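# Unroll a rolled necktie and lay it flat folded

## Task

Unroll the necktie, which starts folded over and rolled up, and spread it on the table so that it ends up doubled over once, stretched to its whole length and flat from end to end (the bend at the fold may stay as a low loop), more or less aligned and straight, showing its full width, with no other creases and with no part hanging past the table edge. Dropping the tie so it settles into place is allowed.

## Robot and tools

ROBOT. Two arms, left_arm and right_arm, each ending in a five-finger hand; the left hand mirrors the right. Base positions in the scene frame: left_arm (+0.017, +0.334, +0.007) m, right_arm (+0.015, -0.273, +0.022) m, both facing almost straight along +x.

SCENE FRAME. Origin at table-top height, halfway between the nominal bases. +x runs out over the table, +y toward the left_arm side, +z up. Arm names do not match image left/right. Reported positions are in metres, orientations as quat wxyz, both in this frame, and may be off by a few cm.

HAND POINT. A point fixed to the palm: 0.15 m out from the wrist face along the fingers and 0.05 m in front of the palm. Its +z runs along straight fingers, +y out of the palm, +x across the palm away from the thumb on the right hand, toward the thumb on the left hand. Straight fingers end 0.06 to 0.07 m past the point along +z, with their centre lines 0.06 m behind it along -y. A wrist bracket on the little-finger side juts out about as far as the point and can strike things.

execute_actions(actions, cameras). actions is a list of actions; each action is a list of up to 15 rows, one per 1/30 s step; a short list repeats its last row to step 15. Every row is one flat list of 28 numbers in [-1, 1] covering both arms, in this order: left dx, dy, dz, rx, ry, rz; left thumb_turn, thumb_bend, index, middle, ring, little; left force_limit, speed; then the same 14 for the right arm. The six pose numbers are an offset, not a pose: measured from that arm's Hand target at the start of the action, along the Hand target's own axes. Every row counts from that same start, not from the previous row; a new action starts from the updated Hand target, so a repeated offset moves further. Scale: 1.0 = 0.6 m or 180 degrees; rx, ry, rz form one rotation vector. Six zeros request nothing new for that arm. Finger numbers are absolute targets: -1 open/straight, +1 closed/curled; thumb_turn -1 beside the palm, +1 in front of it. force_limit maps -1..+1 to about 0..10 N at the fingertip (0..15 N for the two thumb motors). speed rises from near zero at -1 to full at +0.48 and stays full above. No number means 'unchanged': to keep a hand as it is, resend the last eight hand numbers you sent it (if none yet, its hand_measured six plus hand_force_limit and hand_speed). Images arrive only with an empty actions list or when cameras names them; ["all"] shows every camera.

move(target, speed, blend, blocking, cameras). target is one 28-number row or a list of up to 15 rows, laid out as above. Pose numbers are offsets from each arm's Hand target at the moment the move begins, in that target's axes; each row in a list counts from that same start, not from the row before. Hands follow straight paths, all finishing together, capped at 10 s. speed is path top speed in m/s (0.002 to 4.3, default 0.25; rotation up to twice that in rad/s), one value or one per target. blend in metres rounds corners in a list; 0 stops at each. blocking=false returns after about 0.5 s while motion continues. Paths do not avoid objects or the other arm; fast motion lags and strays more. Keep paths away from an arm's own base, which can whip the elbow around. The result adds a move: line: done, off_target, moving, held or fault, plus limits such as paced (pose clipped) or held (steps withheld).

wait(seconds): 0 to 3600, lets time pass with no new commands; a running move continues. stop(): brakes a running move. zoom_image(camera, region): region [x0, y0, x1, y1] in pixels of that camera's latest image, at most 504 by 504. show_instructions(): shows the reference images. finished_scene(scene): ends the current scene by its number; irreversible.

CAMERAS: cam_high, cam_low, cam_roll_left, cam_roll_right, cam_left_wrist, cam_right_wrist, each 672x504. Calibration (intrinsics, distortion, T_world_to_cam) is supplied; wrist camera poses update with their arm.

MOTION NOTES. Each step the commanded orientation is clipped to within 40 degrees of the measured one. At rest the hand often sits 1 to 3 cm (sometimes 5 cm) short of the command, usually lower; that is not contact. Another execute_actions call, even with zero offsets, re-requests the target; if still short, send the remaining distance. To stop pushing into something, command back past the current hand position.

GRIPPING. With thumb_turn in front, hand closes on objects roughly 0.035 to 0.065 m thick; thin, light items like cloth are best pinched between thumb tip and index pad. Closed fingers alone do not press flat onto the palm. Index tip positions from the hand point (y, z): straight (-0.06, +0.06), half closed (0.00, +0.02), closed (-0.01, -0.04). For gentle closing use speed -0.94 or lower. A motor moves only when its target changes, then locks at force_limit or the target. To squeeze more, raise force_limit and send a more closed target; to loosen, send a more open one.

READINGS. Hand target is the last commanded pose after clipping; hand_measured, hand_stopped_by (moving, target, force, stalled, fault) and hand_load_n (positive pushes a finger open; near 0 usually means no grip) list six values in motor order. Joint velocities, torques and motor temperatures are also reported; MOTOR HOT appears at 85 °C and at 100 °C that arm goes limp for 30 to 60 s.

AVOID. Letting the tie or anything slip off the table or be left off it; releasing things while they move; fast hits on the table or fixed objects; hard pressing; any contact between the two arms, including closing one hand on the other's fingers; overloading fingers; long stretched holds that overheat motors. Loose items may occasionally be nudged by an outside push.

Each tool is called after "Request:" by a JSON object that holds its "op" and its "data".

Reference images:

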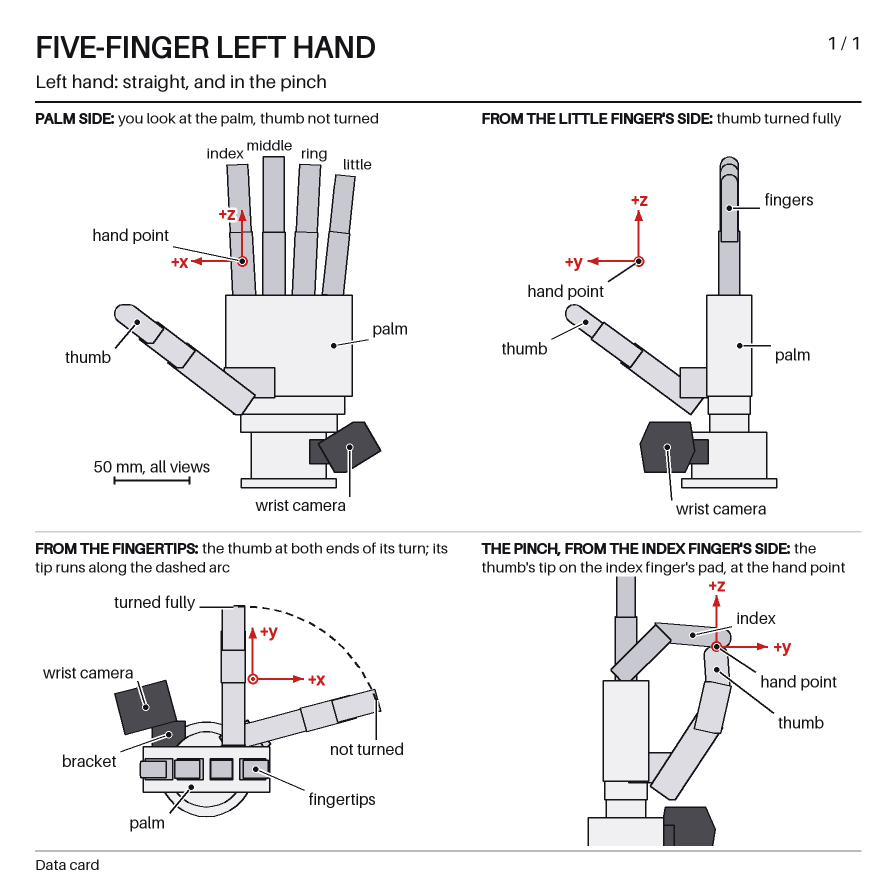

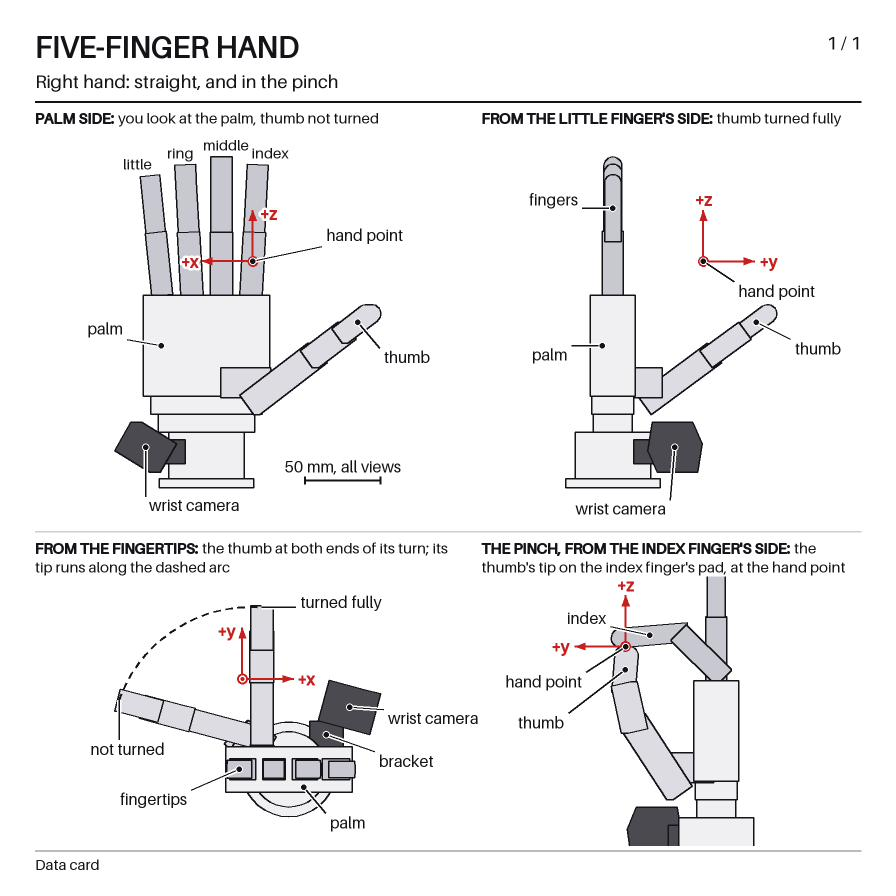

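## Session

Request:
{"op": "execute_actions", "data": {"actions": []}}

Scene clock: 0.00 s.
left_arm: end_effector_position=(+0.5891, -0.0651, +0.3175) hand_measured=(-1.000, -1.000, -1.000, -1.000, -1.000, -1.000) hand_load_n=(+0.0, +0.0, +0.0, +0.0, +0.0, +0.0) hand_stopped_by=(target, target, target, target, target, target) hand_force_limit=0.00 hand_speed=-0.80 end_effector_quat_wxyz=(-0.089, -0.455, +0.825, -0.325) | right_arm: end_effector_position=(+0.8780, -0.2320, +0.2391) hand_measured=(-1.000, -1.000, -1.000, -1.000, -1.000, -1.000) hand_load_n=(+0.0, +0.0, +0.0, +0.0, +0.0, +0.0) hand_stopped_by=(target, target, target, target, target, target) hand_force_limit=0.00 hand_speed=-0.80 end_effector_quat_wxyz=(+0.277, +0.061, +0.918, +0.279)
Joint positions: left_arm=[-0.435 2.111 2.431 -1.421 0.521 0.005] | right_arm=[-0.108 2.268 2.236 -0.935 -0.573 1.759]
Joint velocities: within noise
Joint torques (N m): no reading
Motor temperatures (°C): left_arm=[28 36 27 24 28 27] | right_arm=[24 33 21 25 25 26]
Heat: left arm: hottest shoulder 36 °C; right arm: hottest shoulder 33 °C.
Hand target: left_arm +0.5929, -0.0668, +0.3214; -0.084, -0.452, +0.824, -0.331 | right_arm +0.8823, -0.2326, +0.2424; +0.283, +0.059, +0.916, +0.278

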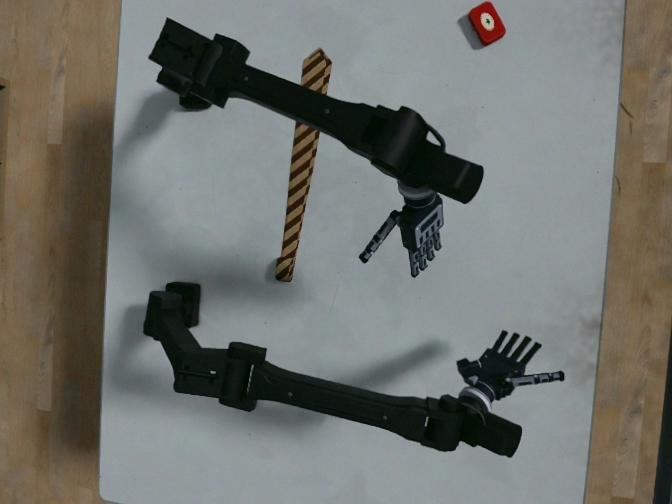

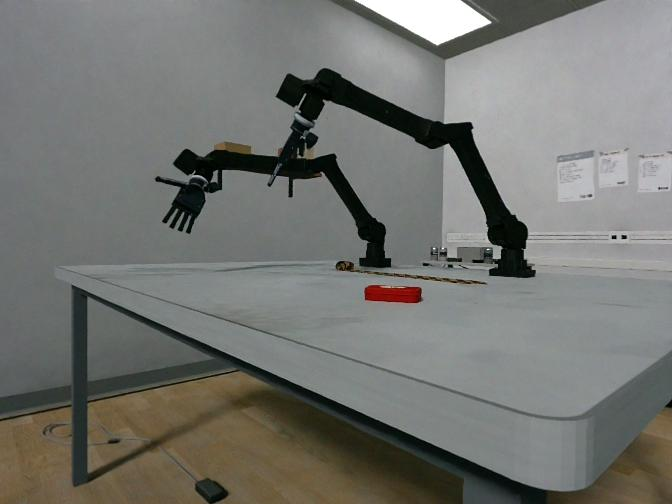

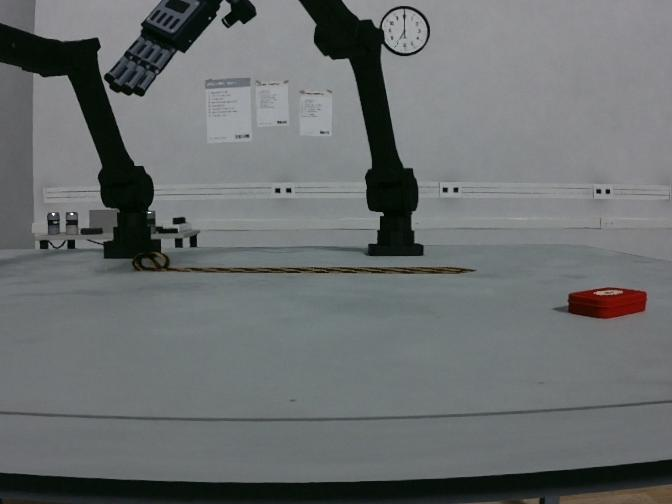

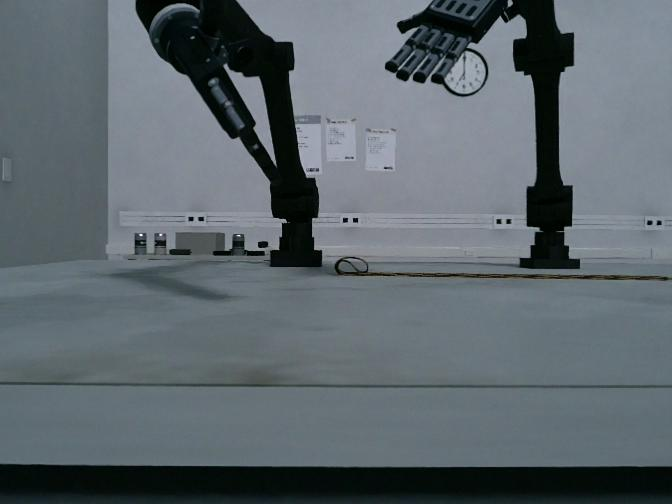

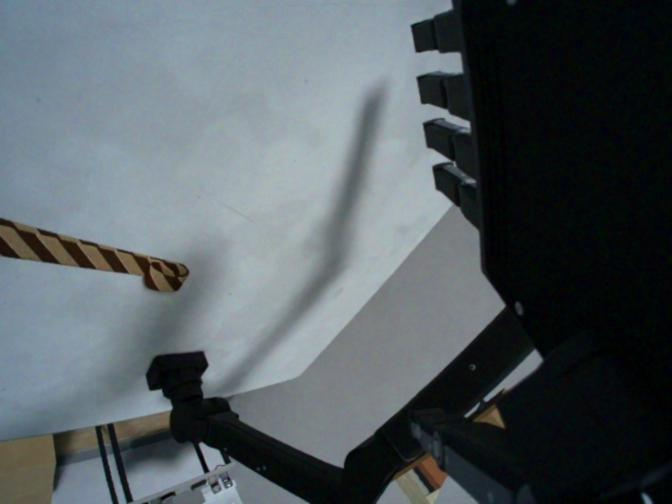

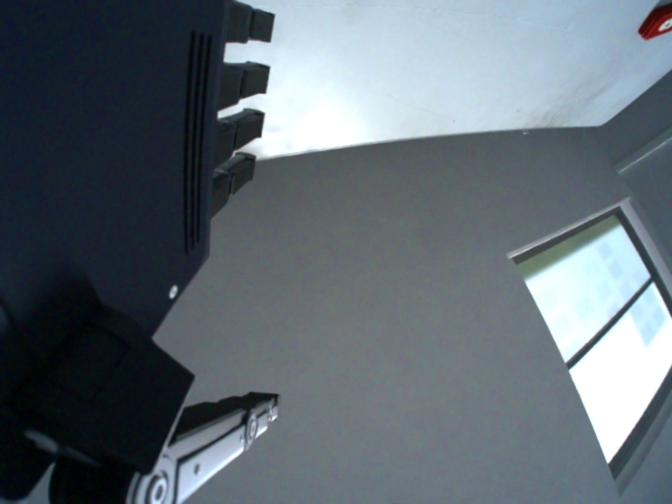

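Request:
{"op": "zoom_image", "data": {"camera": "cam_high", "region": [220, 40, 380, 300]}}

Request:
{"op": "zoom_image", "data": {"camera": "cam_roll_left", "region": [110, 230, 490, 290]}}

Request:
{"op": "zoom_image", "data": {"camera": "cam_roll_right", "region": [320, 240, 440, 300]}}

Request:
{"op": "zoom_image", "data": {"camera": "cam_left_wrist", "region": [0, 200, 220, 310]}}

Scaled by 1.938 from the camera's image (finer frame: 960x720).

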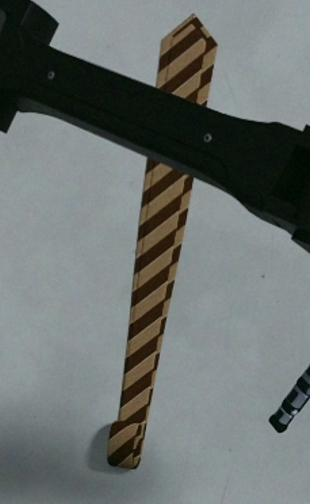

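Scaled by 1.326 from the camera's image (finer frame: 960x720).

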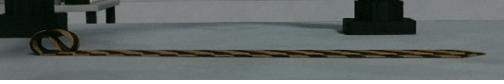

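Scaled by 4.200 from the camera's image (finer frame: 960x720).

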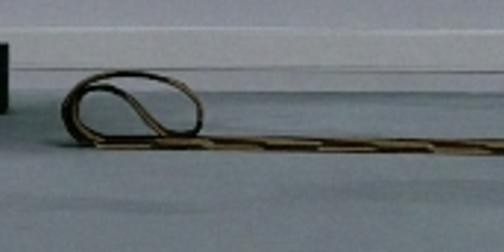

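Scaled by 2.291 from the camera's image (finer frame: 960x720).

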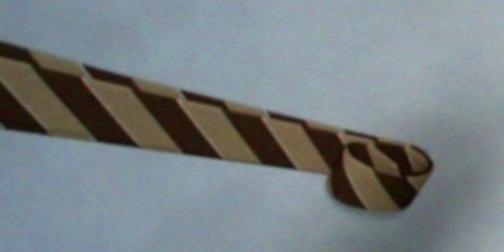

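Request:
{"op": "move", "data": {"target": [-0.345,0.186,-0.311,0,0,0,-1,-1,-1,-1,-1,-1,0,-0.8,0.872,0.276,-0.297,0.1824,0.1856,-0.0387,-1,-1,-1,-1,-1,-1,0,-0.8], "cameras": ["cam_high","cam_roll_right","cam_low"]}}

Scene clock: 45.90 s.
left_arm: end_effector_position=(+0.5937, +0.2320, +0.3156) hand_measured=(-1.000, -1.000, -1.000, -1.000, -1.000, -1.000) hand_load_n=(+0.0, +0.0, +0.0, +0.0, +0.0, +0.0) hand_stopped_by=(target, target, target, target, target, target) hand_force_limit=0.00 hand_speed=-0.80 end_effector_quat_wxyz=(-0.089, -0.458, +0.821, -0.328) | right_arm: end_effector_position=(+0.3406, -0.0361, +0.2018) hand_measured=(-1.000, -1.000, -1.000, -1.000, -1.000, -1.000) hand_load_n=(+0.0, +0.0, +0.0, +0.0, +0.0, +0.0) hand_stopped_by=(target, target, target, target, target, target) hand_force_limit=0.00 hand_speed=-0.80 end_effector_quat_wxyz=(+0.003, -0.008, +1.000, +0.004)
Joint positions: left_arm=[0.026 1.962 2.2 -1.635 0.675 0.522] | right_arm=[0.555 1.246 1.078 -1.392 -0.003 2.091]
Joint torques (N m): left_arm=[0.38 -19.14 8.81 -0.1 0.56 0.2] | right_arm=[0.67 -6.65 6.95 -0.08 0.15 0.03]
Motor temperatures (°C): left_arm=[28 40 31 24 27 26] | right_arm=[24 38 26 25 24 25]
Heat: left arm: hottest shoulder 40 °C; right arm: hottest shoulder 38 °C.
Hand target: left_arm +0.5932, +0.2334, +0.3215; -0.084, -0.452, +0.824, -0.331 | right_arm +0.3399, -0.0402, +0.2006; -0.001, -0.001, +1.000, -0.001
Off the commanded pose: left_arm 0.006 m, 1 deg | right_arm 0.004 m, 1 deg.
move: done
Images, in order (width x height): cam_high 672x504, cam_low 672x504, cam_roll_right 672x504.

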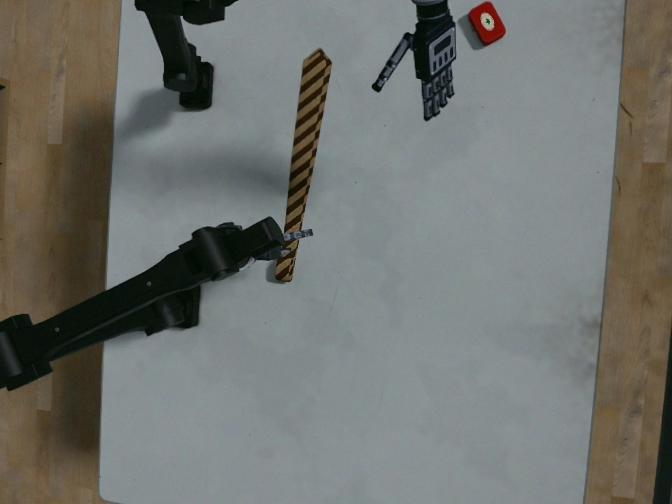

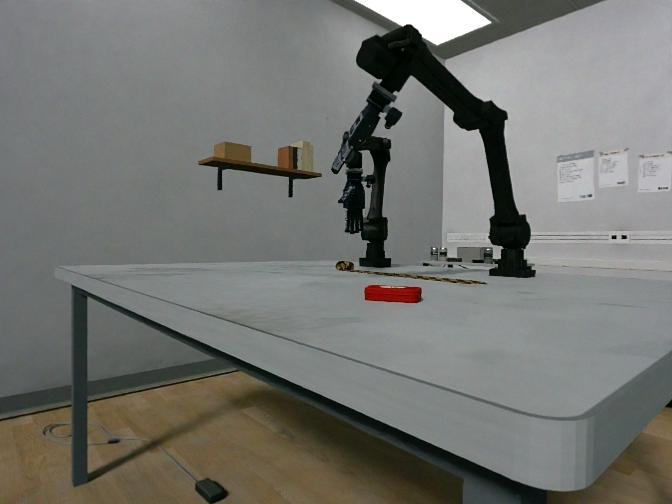

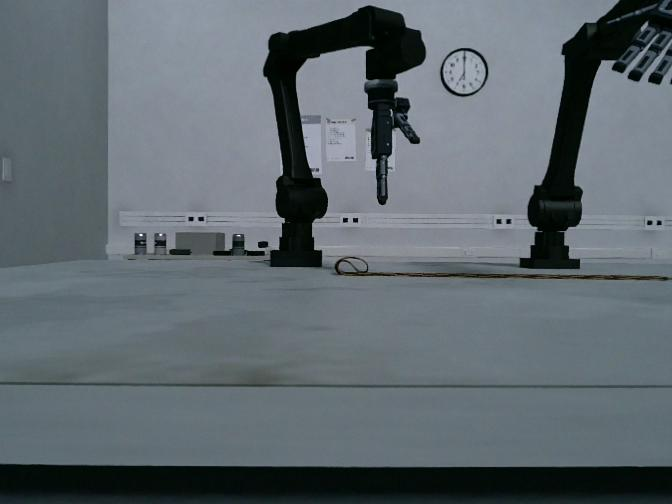

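Request:
{"op": "move", "data": {"target": [[0,0,0,0,0,0,-1,-1,-1,-1,-1,-1,0,-0.8,0,0,0.19,0,0,0,-1,-1,-1,-1,-1,-1,0,-0.8],[0,0,0,0,0,0,-1,-1,-1,-1,-1,-1,0,-0.8,0.01,-0.2,0.19,0,0,0,-1,-1,-1,-1,-1,-1,0,-0.8]], "speed": [0.2,0.12], "cameras": ["cam_high","cam_roll_right","cam_roll_left"]}}

Request:
{"op": "zoom_image", "data": {"camera": "cam_roll_right", "region": [260, 180, 460, 300]}}

Scene clock: 54.30 s.
left_arm: end_effector_position=(+0.5937, +0.2321, +0.3156) hand_measured=(-1.000, -1.000, -1.000, -1.000, -1.000, -1.000) hand_load_n=(+0.0, +0.0, +0.0, +0.0, +0.0, +0.0) hand_stopped_by=(target, target, target, target, target, target) hand_force_limit=0.00 hand_speed=-0.80 end_effector_quat_wxyz=(-0.089, -0.458, +0.821, -0.328) | right_arm: end_effector_position=(+0.3369, -0.1598, +0.0866) hand_measured=(-1.000, -1.000, -1.000, -1.000, -1.000, -1.000) hand_load_n=(+0.0, +0.0, +0.0, +0.0, +0.0, +0.0) hand_stopped_by=(target, target, target, target, target, target) hand_force_limit=0.00 hand_speed=-0.80 end_effector_quat_wxyz=(+0.001, +0.004, +1.000, +0.000)
Joint positions: left_arm=[0.026 1.962 2.2 -1.635 0.675 0.523] | right_arm=[0.201 1.223 0.741 -1.086 0 1.762]
Joint torques (N m): left_arm=[0.32 -19.08 8.8 -0.1 0.57 0.19] | right_arm=[1.08 -5.54 6.04 0.12 0.03 -0.17]
Heat: left arm: hottest shoulder 39 °C; right arm: hottest shoulder 37 °C.
Hand target: left_arm +0.5932, +0.2334, +0.3215; -0.084, -0.452, +0.824, -0.331 | right_arm +0.3339, -0.1603, +0.0867; -0.001, -0.001, +1.000, -0.001
Off the commanded pose: left_arm 0.006 m, 1 deg | right_arm 0.003 m, 1 deg.
move: done
Images, in order (width x height): cam_high 672x504, cam_roll_left 672x504, cam_roll_right 672x504.

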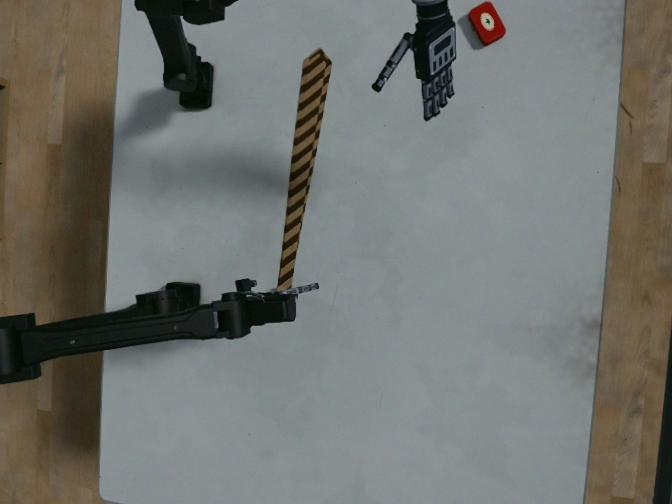

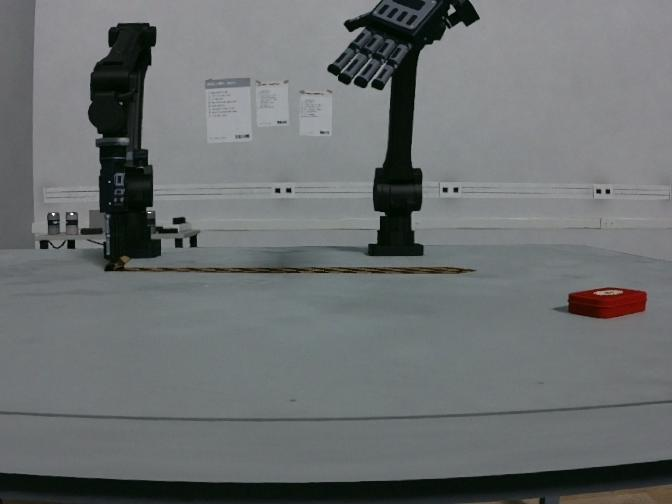

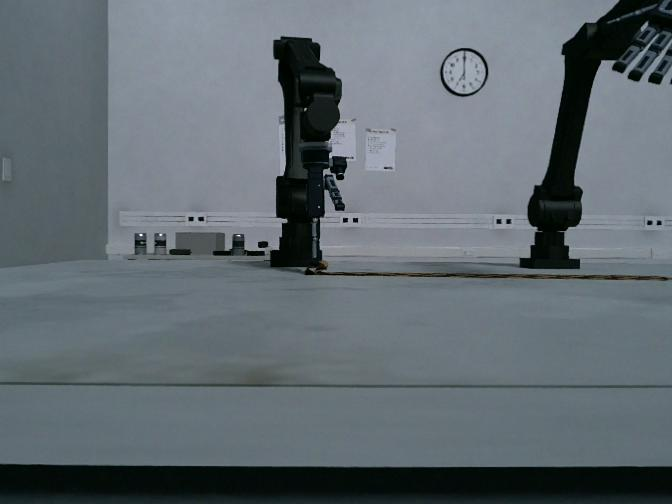

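Scaled by 2.520 from the camera's image (finer frame: 960x720).

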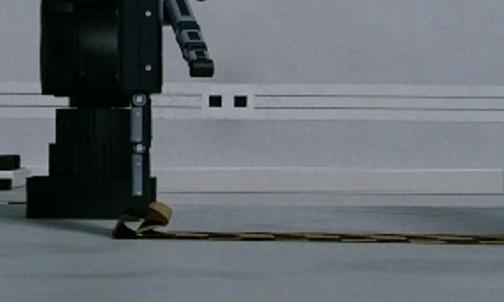

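Request:
{"op": "move", "data": {"target": [0,0,0,0,0,0,-1,-1,-1,-1,-1,-1,0,-0.8,0.02,-0.23,0,0,0,0,-1,-1,-1,-1,-1,-1,0,-0.8], "speed": 0.12, "cameras": ["cam_high","cam_roll_right","cam_roll_left"]}}

Request:
{"op": "zoom_image", "data": {"camera": "cam_roll_right", "region": [180, 180, 380, 300]}}

Request:
{"op": "zoom_image", "data": {"camera": "cam_high", "region": [200, 250, 360, 390]}}

Scene clock: 60.13 s.
left_arm: end_effector_position=(+0.5937, +0.2321, +0.3156) hand_measured=(-1.000, -1.000, -1.000, -1.000, -1.000, -1.000) hand_load_n=(+0.0, +0.0, +0.0, +0.0, +0.0, +0.0) hand_stopped_by=(target, target, target, target, target, target) hand_force_limit=0.00 hand_speed=-0.80 end_effector_quat_wxyz=(-0.089, -0.458, +0.821, -0.328) | right_arm: end_effector_position=(+0.3199, -0.2977, +0.0860) hand_measured=(-1.000, -1.000, -1.000, -1.000, -1.000, -1.000) hand_load_n=(+0.0, +0.0, +0.0, +0.0, +0.0, +0.0) hand_stopped_by=(target, target, target, target, target, target) hand_force_limit=0.00 hand_speed=-0.80 end_effector_quat_wxyz=(+0.002, +0.005, +1.000, -0.001)
Joint positions: left_arm=[0.026 1.962 2.2 -1.635 0.675 0.523] | right_arm=[-0.279 1.196 0.717 -1.087 0.001 1.283]
Joint torques (N m): left_arm=[0.32 -19.02 8.83 -0.12 0.57 0.2] | right_arm=[1.08 -4.13 7.27 0.08 0.02 -0.18]
Heat: left arm: hottest shoulder 39 °C; right arm: hottest shoulder 37 °C.
Hand target: left_arm +0.5932, +0.2334, +0.3215; -0.084, -0.452, +0.824, -0.331 | right_arm +0.3221, -0.2984, +0.0869; -0.001, -0.001, +1.000, -0.001
Off the commanded pose: left_arm 0.006 m, 1 deg | right_arm 0.002 m, 1 deg.
move: done
Images, in order (width x height): cam_high 672x504, cam_roll_left 672x504, cam_roll_right 672x504.

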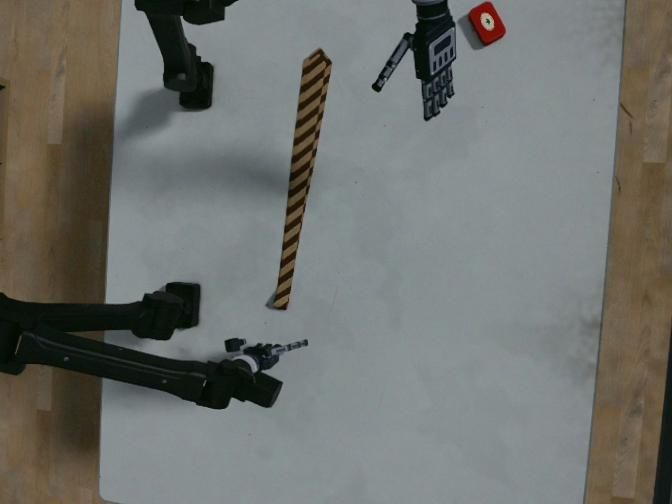

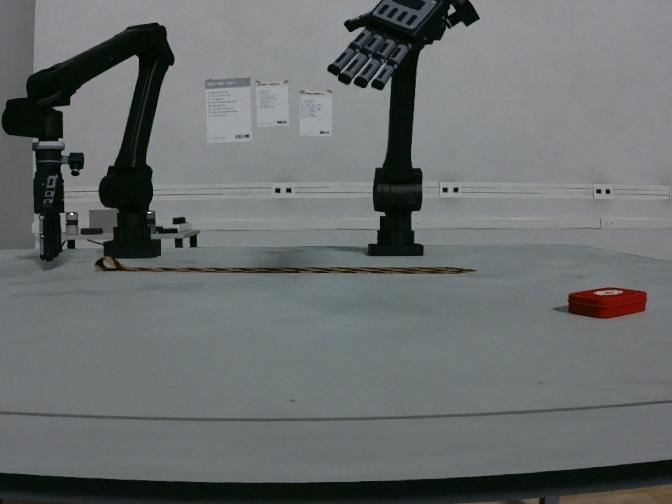

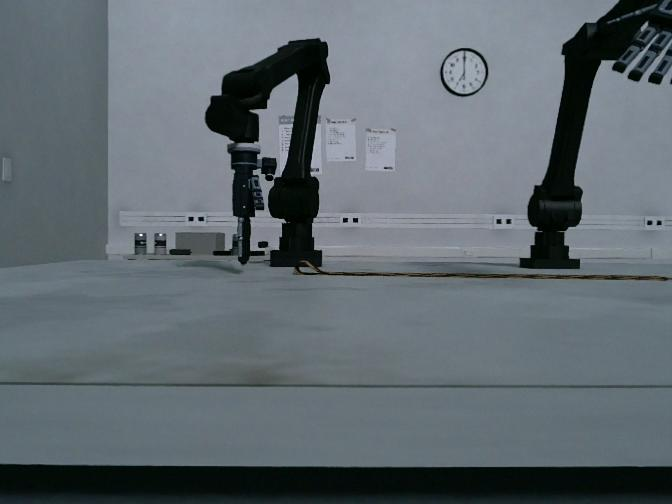

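Scaled by 2.520 from the camera's image (finer frame: 960x720).

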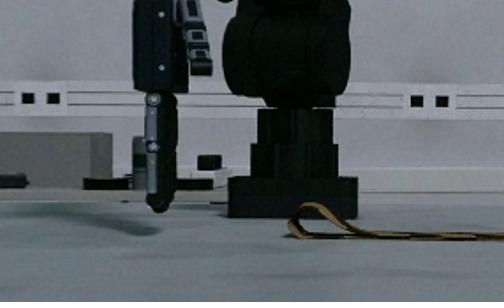

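Scaled by 3.150 from the camera's image (finer frame: 960x720).

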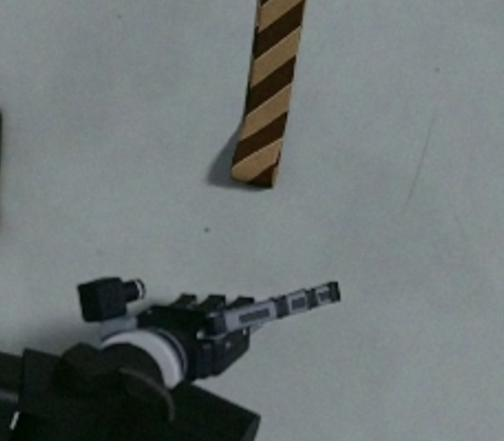

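Request:
{"op": "wait", "data": {"seconds": 0.2, "cameras": ["all"]}}

Request:
{"op": "zoom_image", "data": {"camera": "cam_roll_left", "region": [60, 240, 180, 290]}}

Request:
{"op": "zoom_image", "data": {"camera": "cam_roll_right", "region": [270, 240, 370, 290]}}

Request:
{"op": "zoom_image", "data": {"camera": "cam_low", "region": [310, 230, 420, 300]}}

Scene clock: 63.73 s.
left_arm: end_effector_position=(+0.5937, +0.2321, +0.3156) hand_measured=(-1.000, -1.000, -1.000, -1.000, -1.000, -1.000) hand_load_n=(+0.0, +0.0, +0.0, +0.0, +0.0, +0.0) hand_stopped_by=(target, target, target, target, target, target) hand_force_limit=0.00 hand_speed=-0.80 end_effector_quat_wxyz=(-0.089, -0.458, +0.821, -0.328) | right_arm: end_effector_position=(+0.3198, -0.2977, +0.0860) hand_measured=(-1.000, -1.000, -1.000, -1.000, -1.000, -1.000) hand_load_n=(+0.0, +0.0, +0.0, +0.0, +0.0, +0.0) hand_stopped_by=(target, target, target, target, target, target) hand_force_limit=0.00 hand_speed=-0.80 end_effector_quat_wxyz=(+0.002, +0.004, +1.000, -0.001)
Joint positions: left_arm=[0.026 1.962 2.2 -1.635 0.675 0.523] | right_arm=[-0.279 1.196 0.717 -1.087 0.001 1.282]
Joint torques (N m): left_arm=[0.38 -19.14 8.8 -0.12 0.57 0.2] | right_arm=[1.08 -4.01 7.27 0.1 0.02 -0.17]
Heat: left arm: hottest shoulder 39 °C; right arm: hottest shoulder 36 °C.
Hand target: left_arm +0.5932, +0.2334, +0.3215; -0.084, -0.452, +0.824, -0.331 | right_arm +0.3221, -0.2983, +0.0869; -0.001, -0.001, +1.000, -0.001
Off the commanded pose: left_arm 0.006 m, 1 deg | right_arm 0.002 m, 1 deg.
wait: 0.20 s; at rest from the start
cam_left_wrist: T_world_to_cam=[[0.61129, -0.56295, 0.55625, -0.4027], [-0.74041, -0.15859, 0.65318, 0.26926], [-0.27949, -0.81114, -0.51376, 0.63062]] pos_world=[0.62178, 0.32752, 0.37211]
cam_right_wrist: T_world_to_cam=[[-0.25907, 0.96481, -0.04506, 0.37729], [0.80668, 0.24179, 0.53926, -0.23905], [0.53117, 0.10336, -0.84094, 0.05048]] pos_world=[0.26377, -0.31143, 0.18835]

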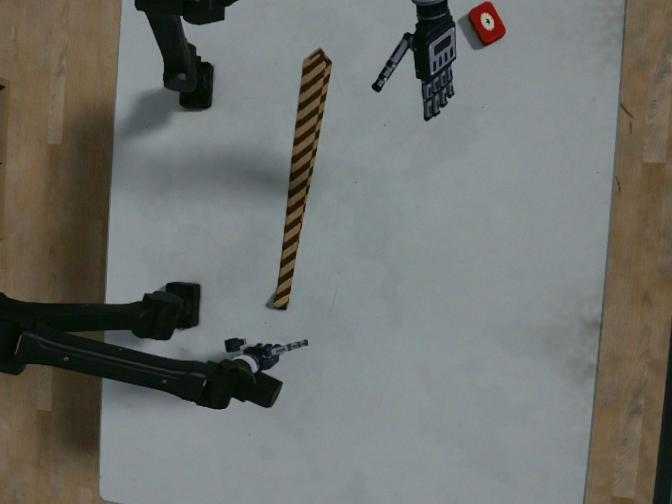

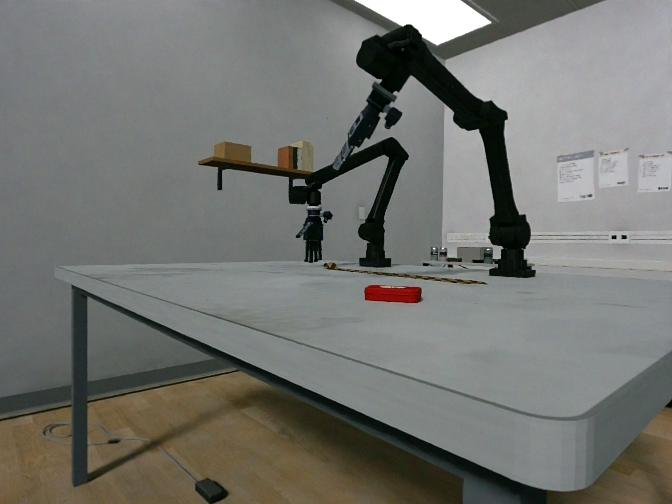

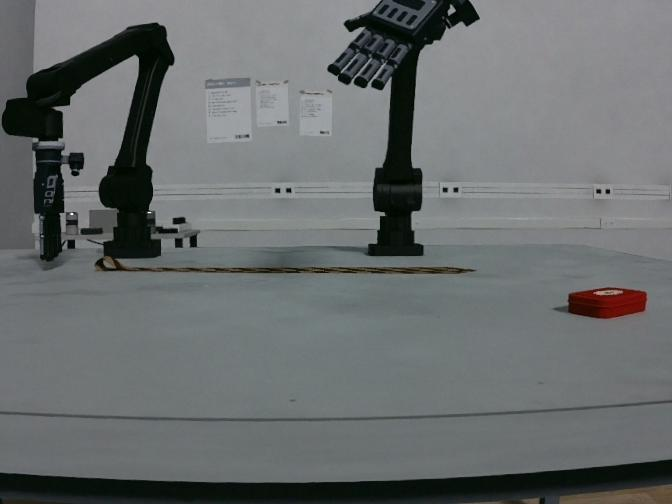

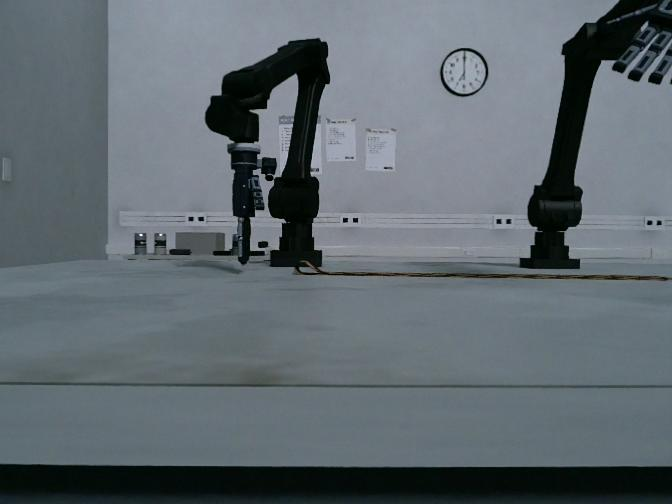

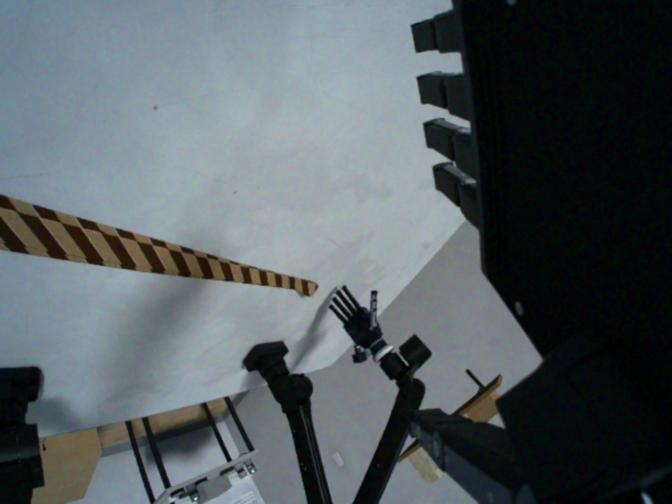

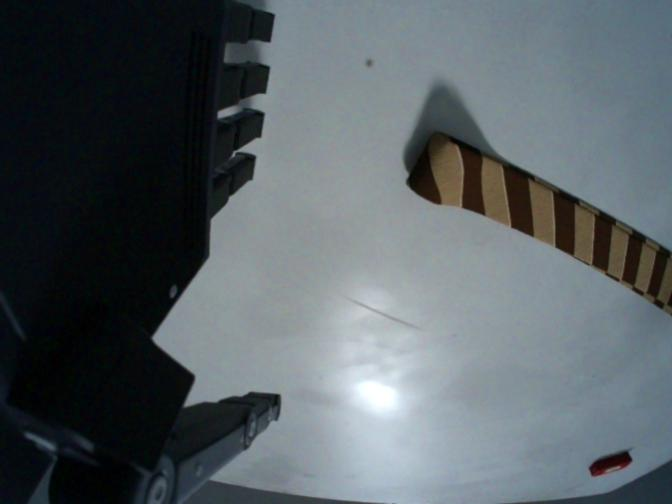

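Scaled by 4.200 from the camera's image (finer frame: 960x720).

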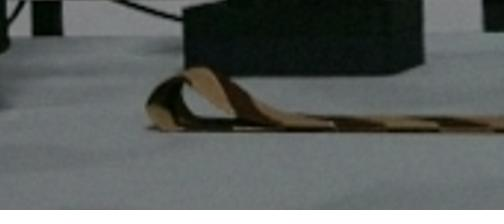

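Scaled by 5.040 from the camera's image (finer frame: 960x720).

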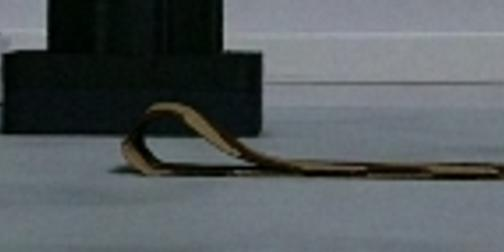

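Scaled by 4.582 from the camera's image (finer frame: 960x720).

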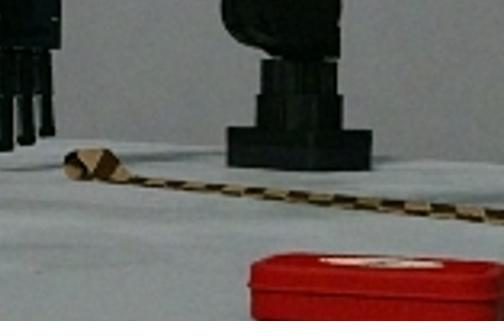

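Request:
{"op": "move", "data": {"target": [[0,0,0,0,0,0,-1,-1,-1,-1,-1,-1,0,-0.8,0,0,-0.12,0,0,0,-1,-1,-1,-1,-1,-1,0,-0.8],[0,0,0,0,0,0,-1,-1,-1,-1,-1,-1,0,-0.8,0,0.205,-0.12,0,0,0,-1,-1,-1,-1,-1,-1,0,-0.8],[0,0,0,0,0,0,-1,-1,-1,-1,-1,-1,0,-0.8,0,0.205,0.008,0,0,0,-1,-1,-1,-1,-1,-1,0,-0.8],[0,0,0,0,0,0,-1,-1,-1,-1,-1,-1,0,-0.8,0,0.205,-0.12,0,0,0,-1,-1,-1,-1,-1,-1,0,-0.8],[0,0,0,0,0,0,-1,-1,-1,-1,-1,-1,0,-0.8,0,0,-0.12,0,0,0,-1,-1,-1,-1,-1,-1,0,-0.8]], "speed": [0.2,0.2,0.08,0.1,0.2], "cameras": ["cam_high","cam_roll_right","cam_roll_left","cam_right_wrist"]}}

Request:
{"op": "zoom_image", "data": {"camera": "cam_roll_right", "region": [270, 240, 370, 290]}}

Scene clock: 77.37 s.
left_arm: end_effector_position=(+0.5937, +0.2321, +0.3156) hand_measured=(-1.000, -1.000, -1.000, -1.000, -1.000, -1.000) hand_load_n=(+0.0, -0.5, -0.5, +0.0, +0.0, +0.0) hand_stopped_by=(target, target, target, target, target, target) hand_force_limit=0.00 hand_speed=-0.80 end_effector_quat_wxyz=(-0.089, -0.458, +0.821, -0.328) | right_arm: end_effector_position=(+0.3097, -0.2960, +0.1473) hand_measured=(-1.000, -1.000, -1.000, -1.000, -1.000, -1.000) hand_load_n=(+0.0, +0.0, +0.0, +0.0, +0.0, +0.0) hand_stopped_by=(target, target, target, target, target, target) hand_force_limit=0.00 hand_speed=-0.80 end_effector_quat_wxyz=(-0.014, +0.006, +1.000, +0.001)
Joint positions: left_arm=[0.026 1.962 2.2 -1.635 0.675 0.523] | right_arm=[-0.281 1.117 0.833 -1.314 0.006 1.283]
Joint torques (N m): left_arm=[0.32 -19.14 8.8 -0.13 0.57 0.19] | right_arm=[1.32 -3.78 9.7 0.24 -0.15 -0.15]
Heat: left arm: hottest shoulder 39 °C; right arm: hottest shoulder 35 °C.
Hand target: left_arm +0.5932, +0.2334, +0.3215; -0.084, -0.452, +0.824, -0.331 | right_arm +0.3223, -0.2982, +0.1590; +0.000, -0.001, +1.000, -0.001
Off the commanded pose: left_arm 0.006 m, 1 deg | right_arm 0.017 m, 2 deg.
move: off_target (right_arm)
cam_right_wrist: T_world_to_cam=[[-0.25734, 0.9658, -0.03181, 0.37362], [0.82398, 0.23652, 0.5149, -0.26765], [0.50481, 0.10629, -0.85666, 0.11856]] pos_world=[0.25684, -0.31014, 0.25127]
Images, in order (width x height): cam_high 672x504, cam_roll_left 672x504, cam_roll_right 672x504, cam_right_wrist 672x504.

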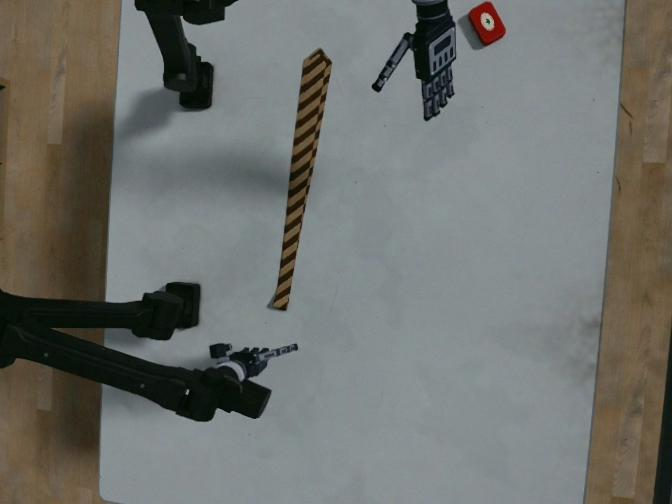

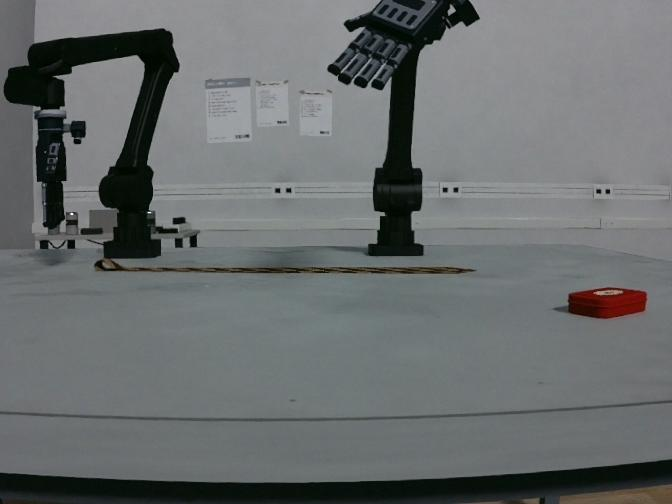

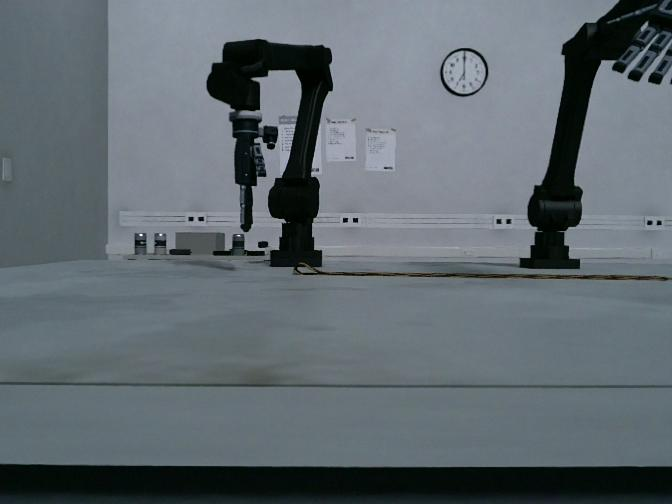

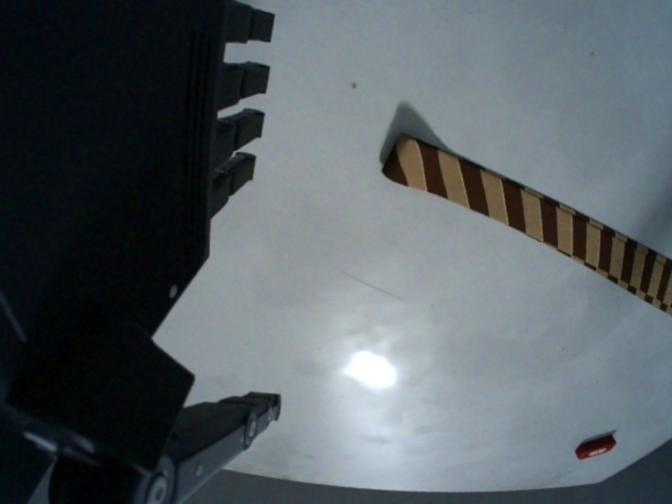

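Scaled by 5.040 from the camera's image (finer frame: 960x720).

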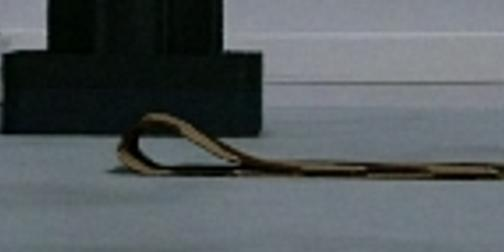

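Request:
{"op": "finished_scene", "data": {"scene": 1}}

The scene is finished: the task was done.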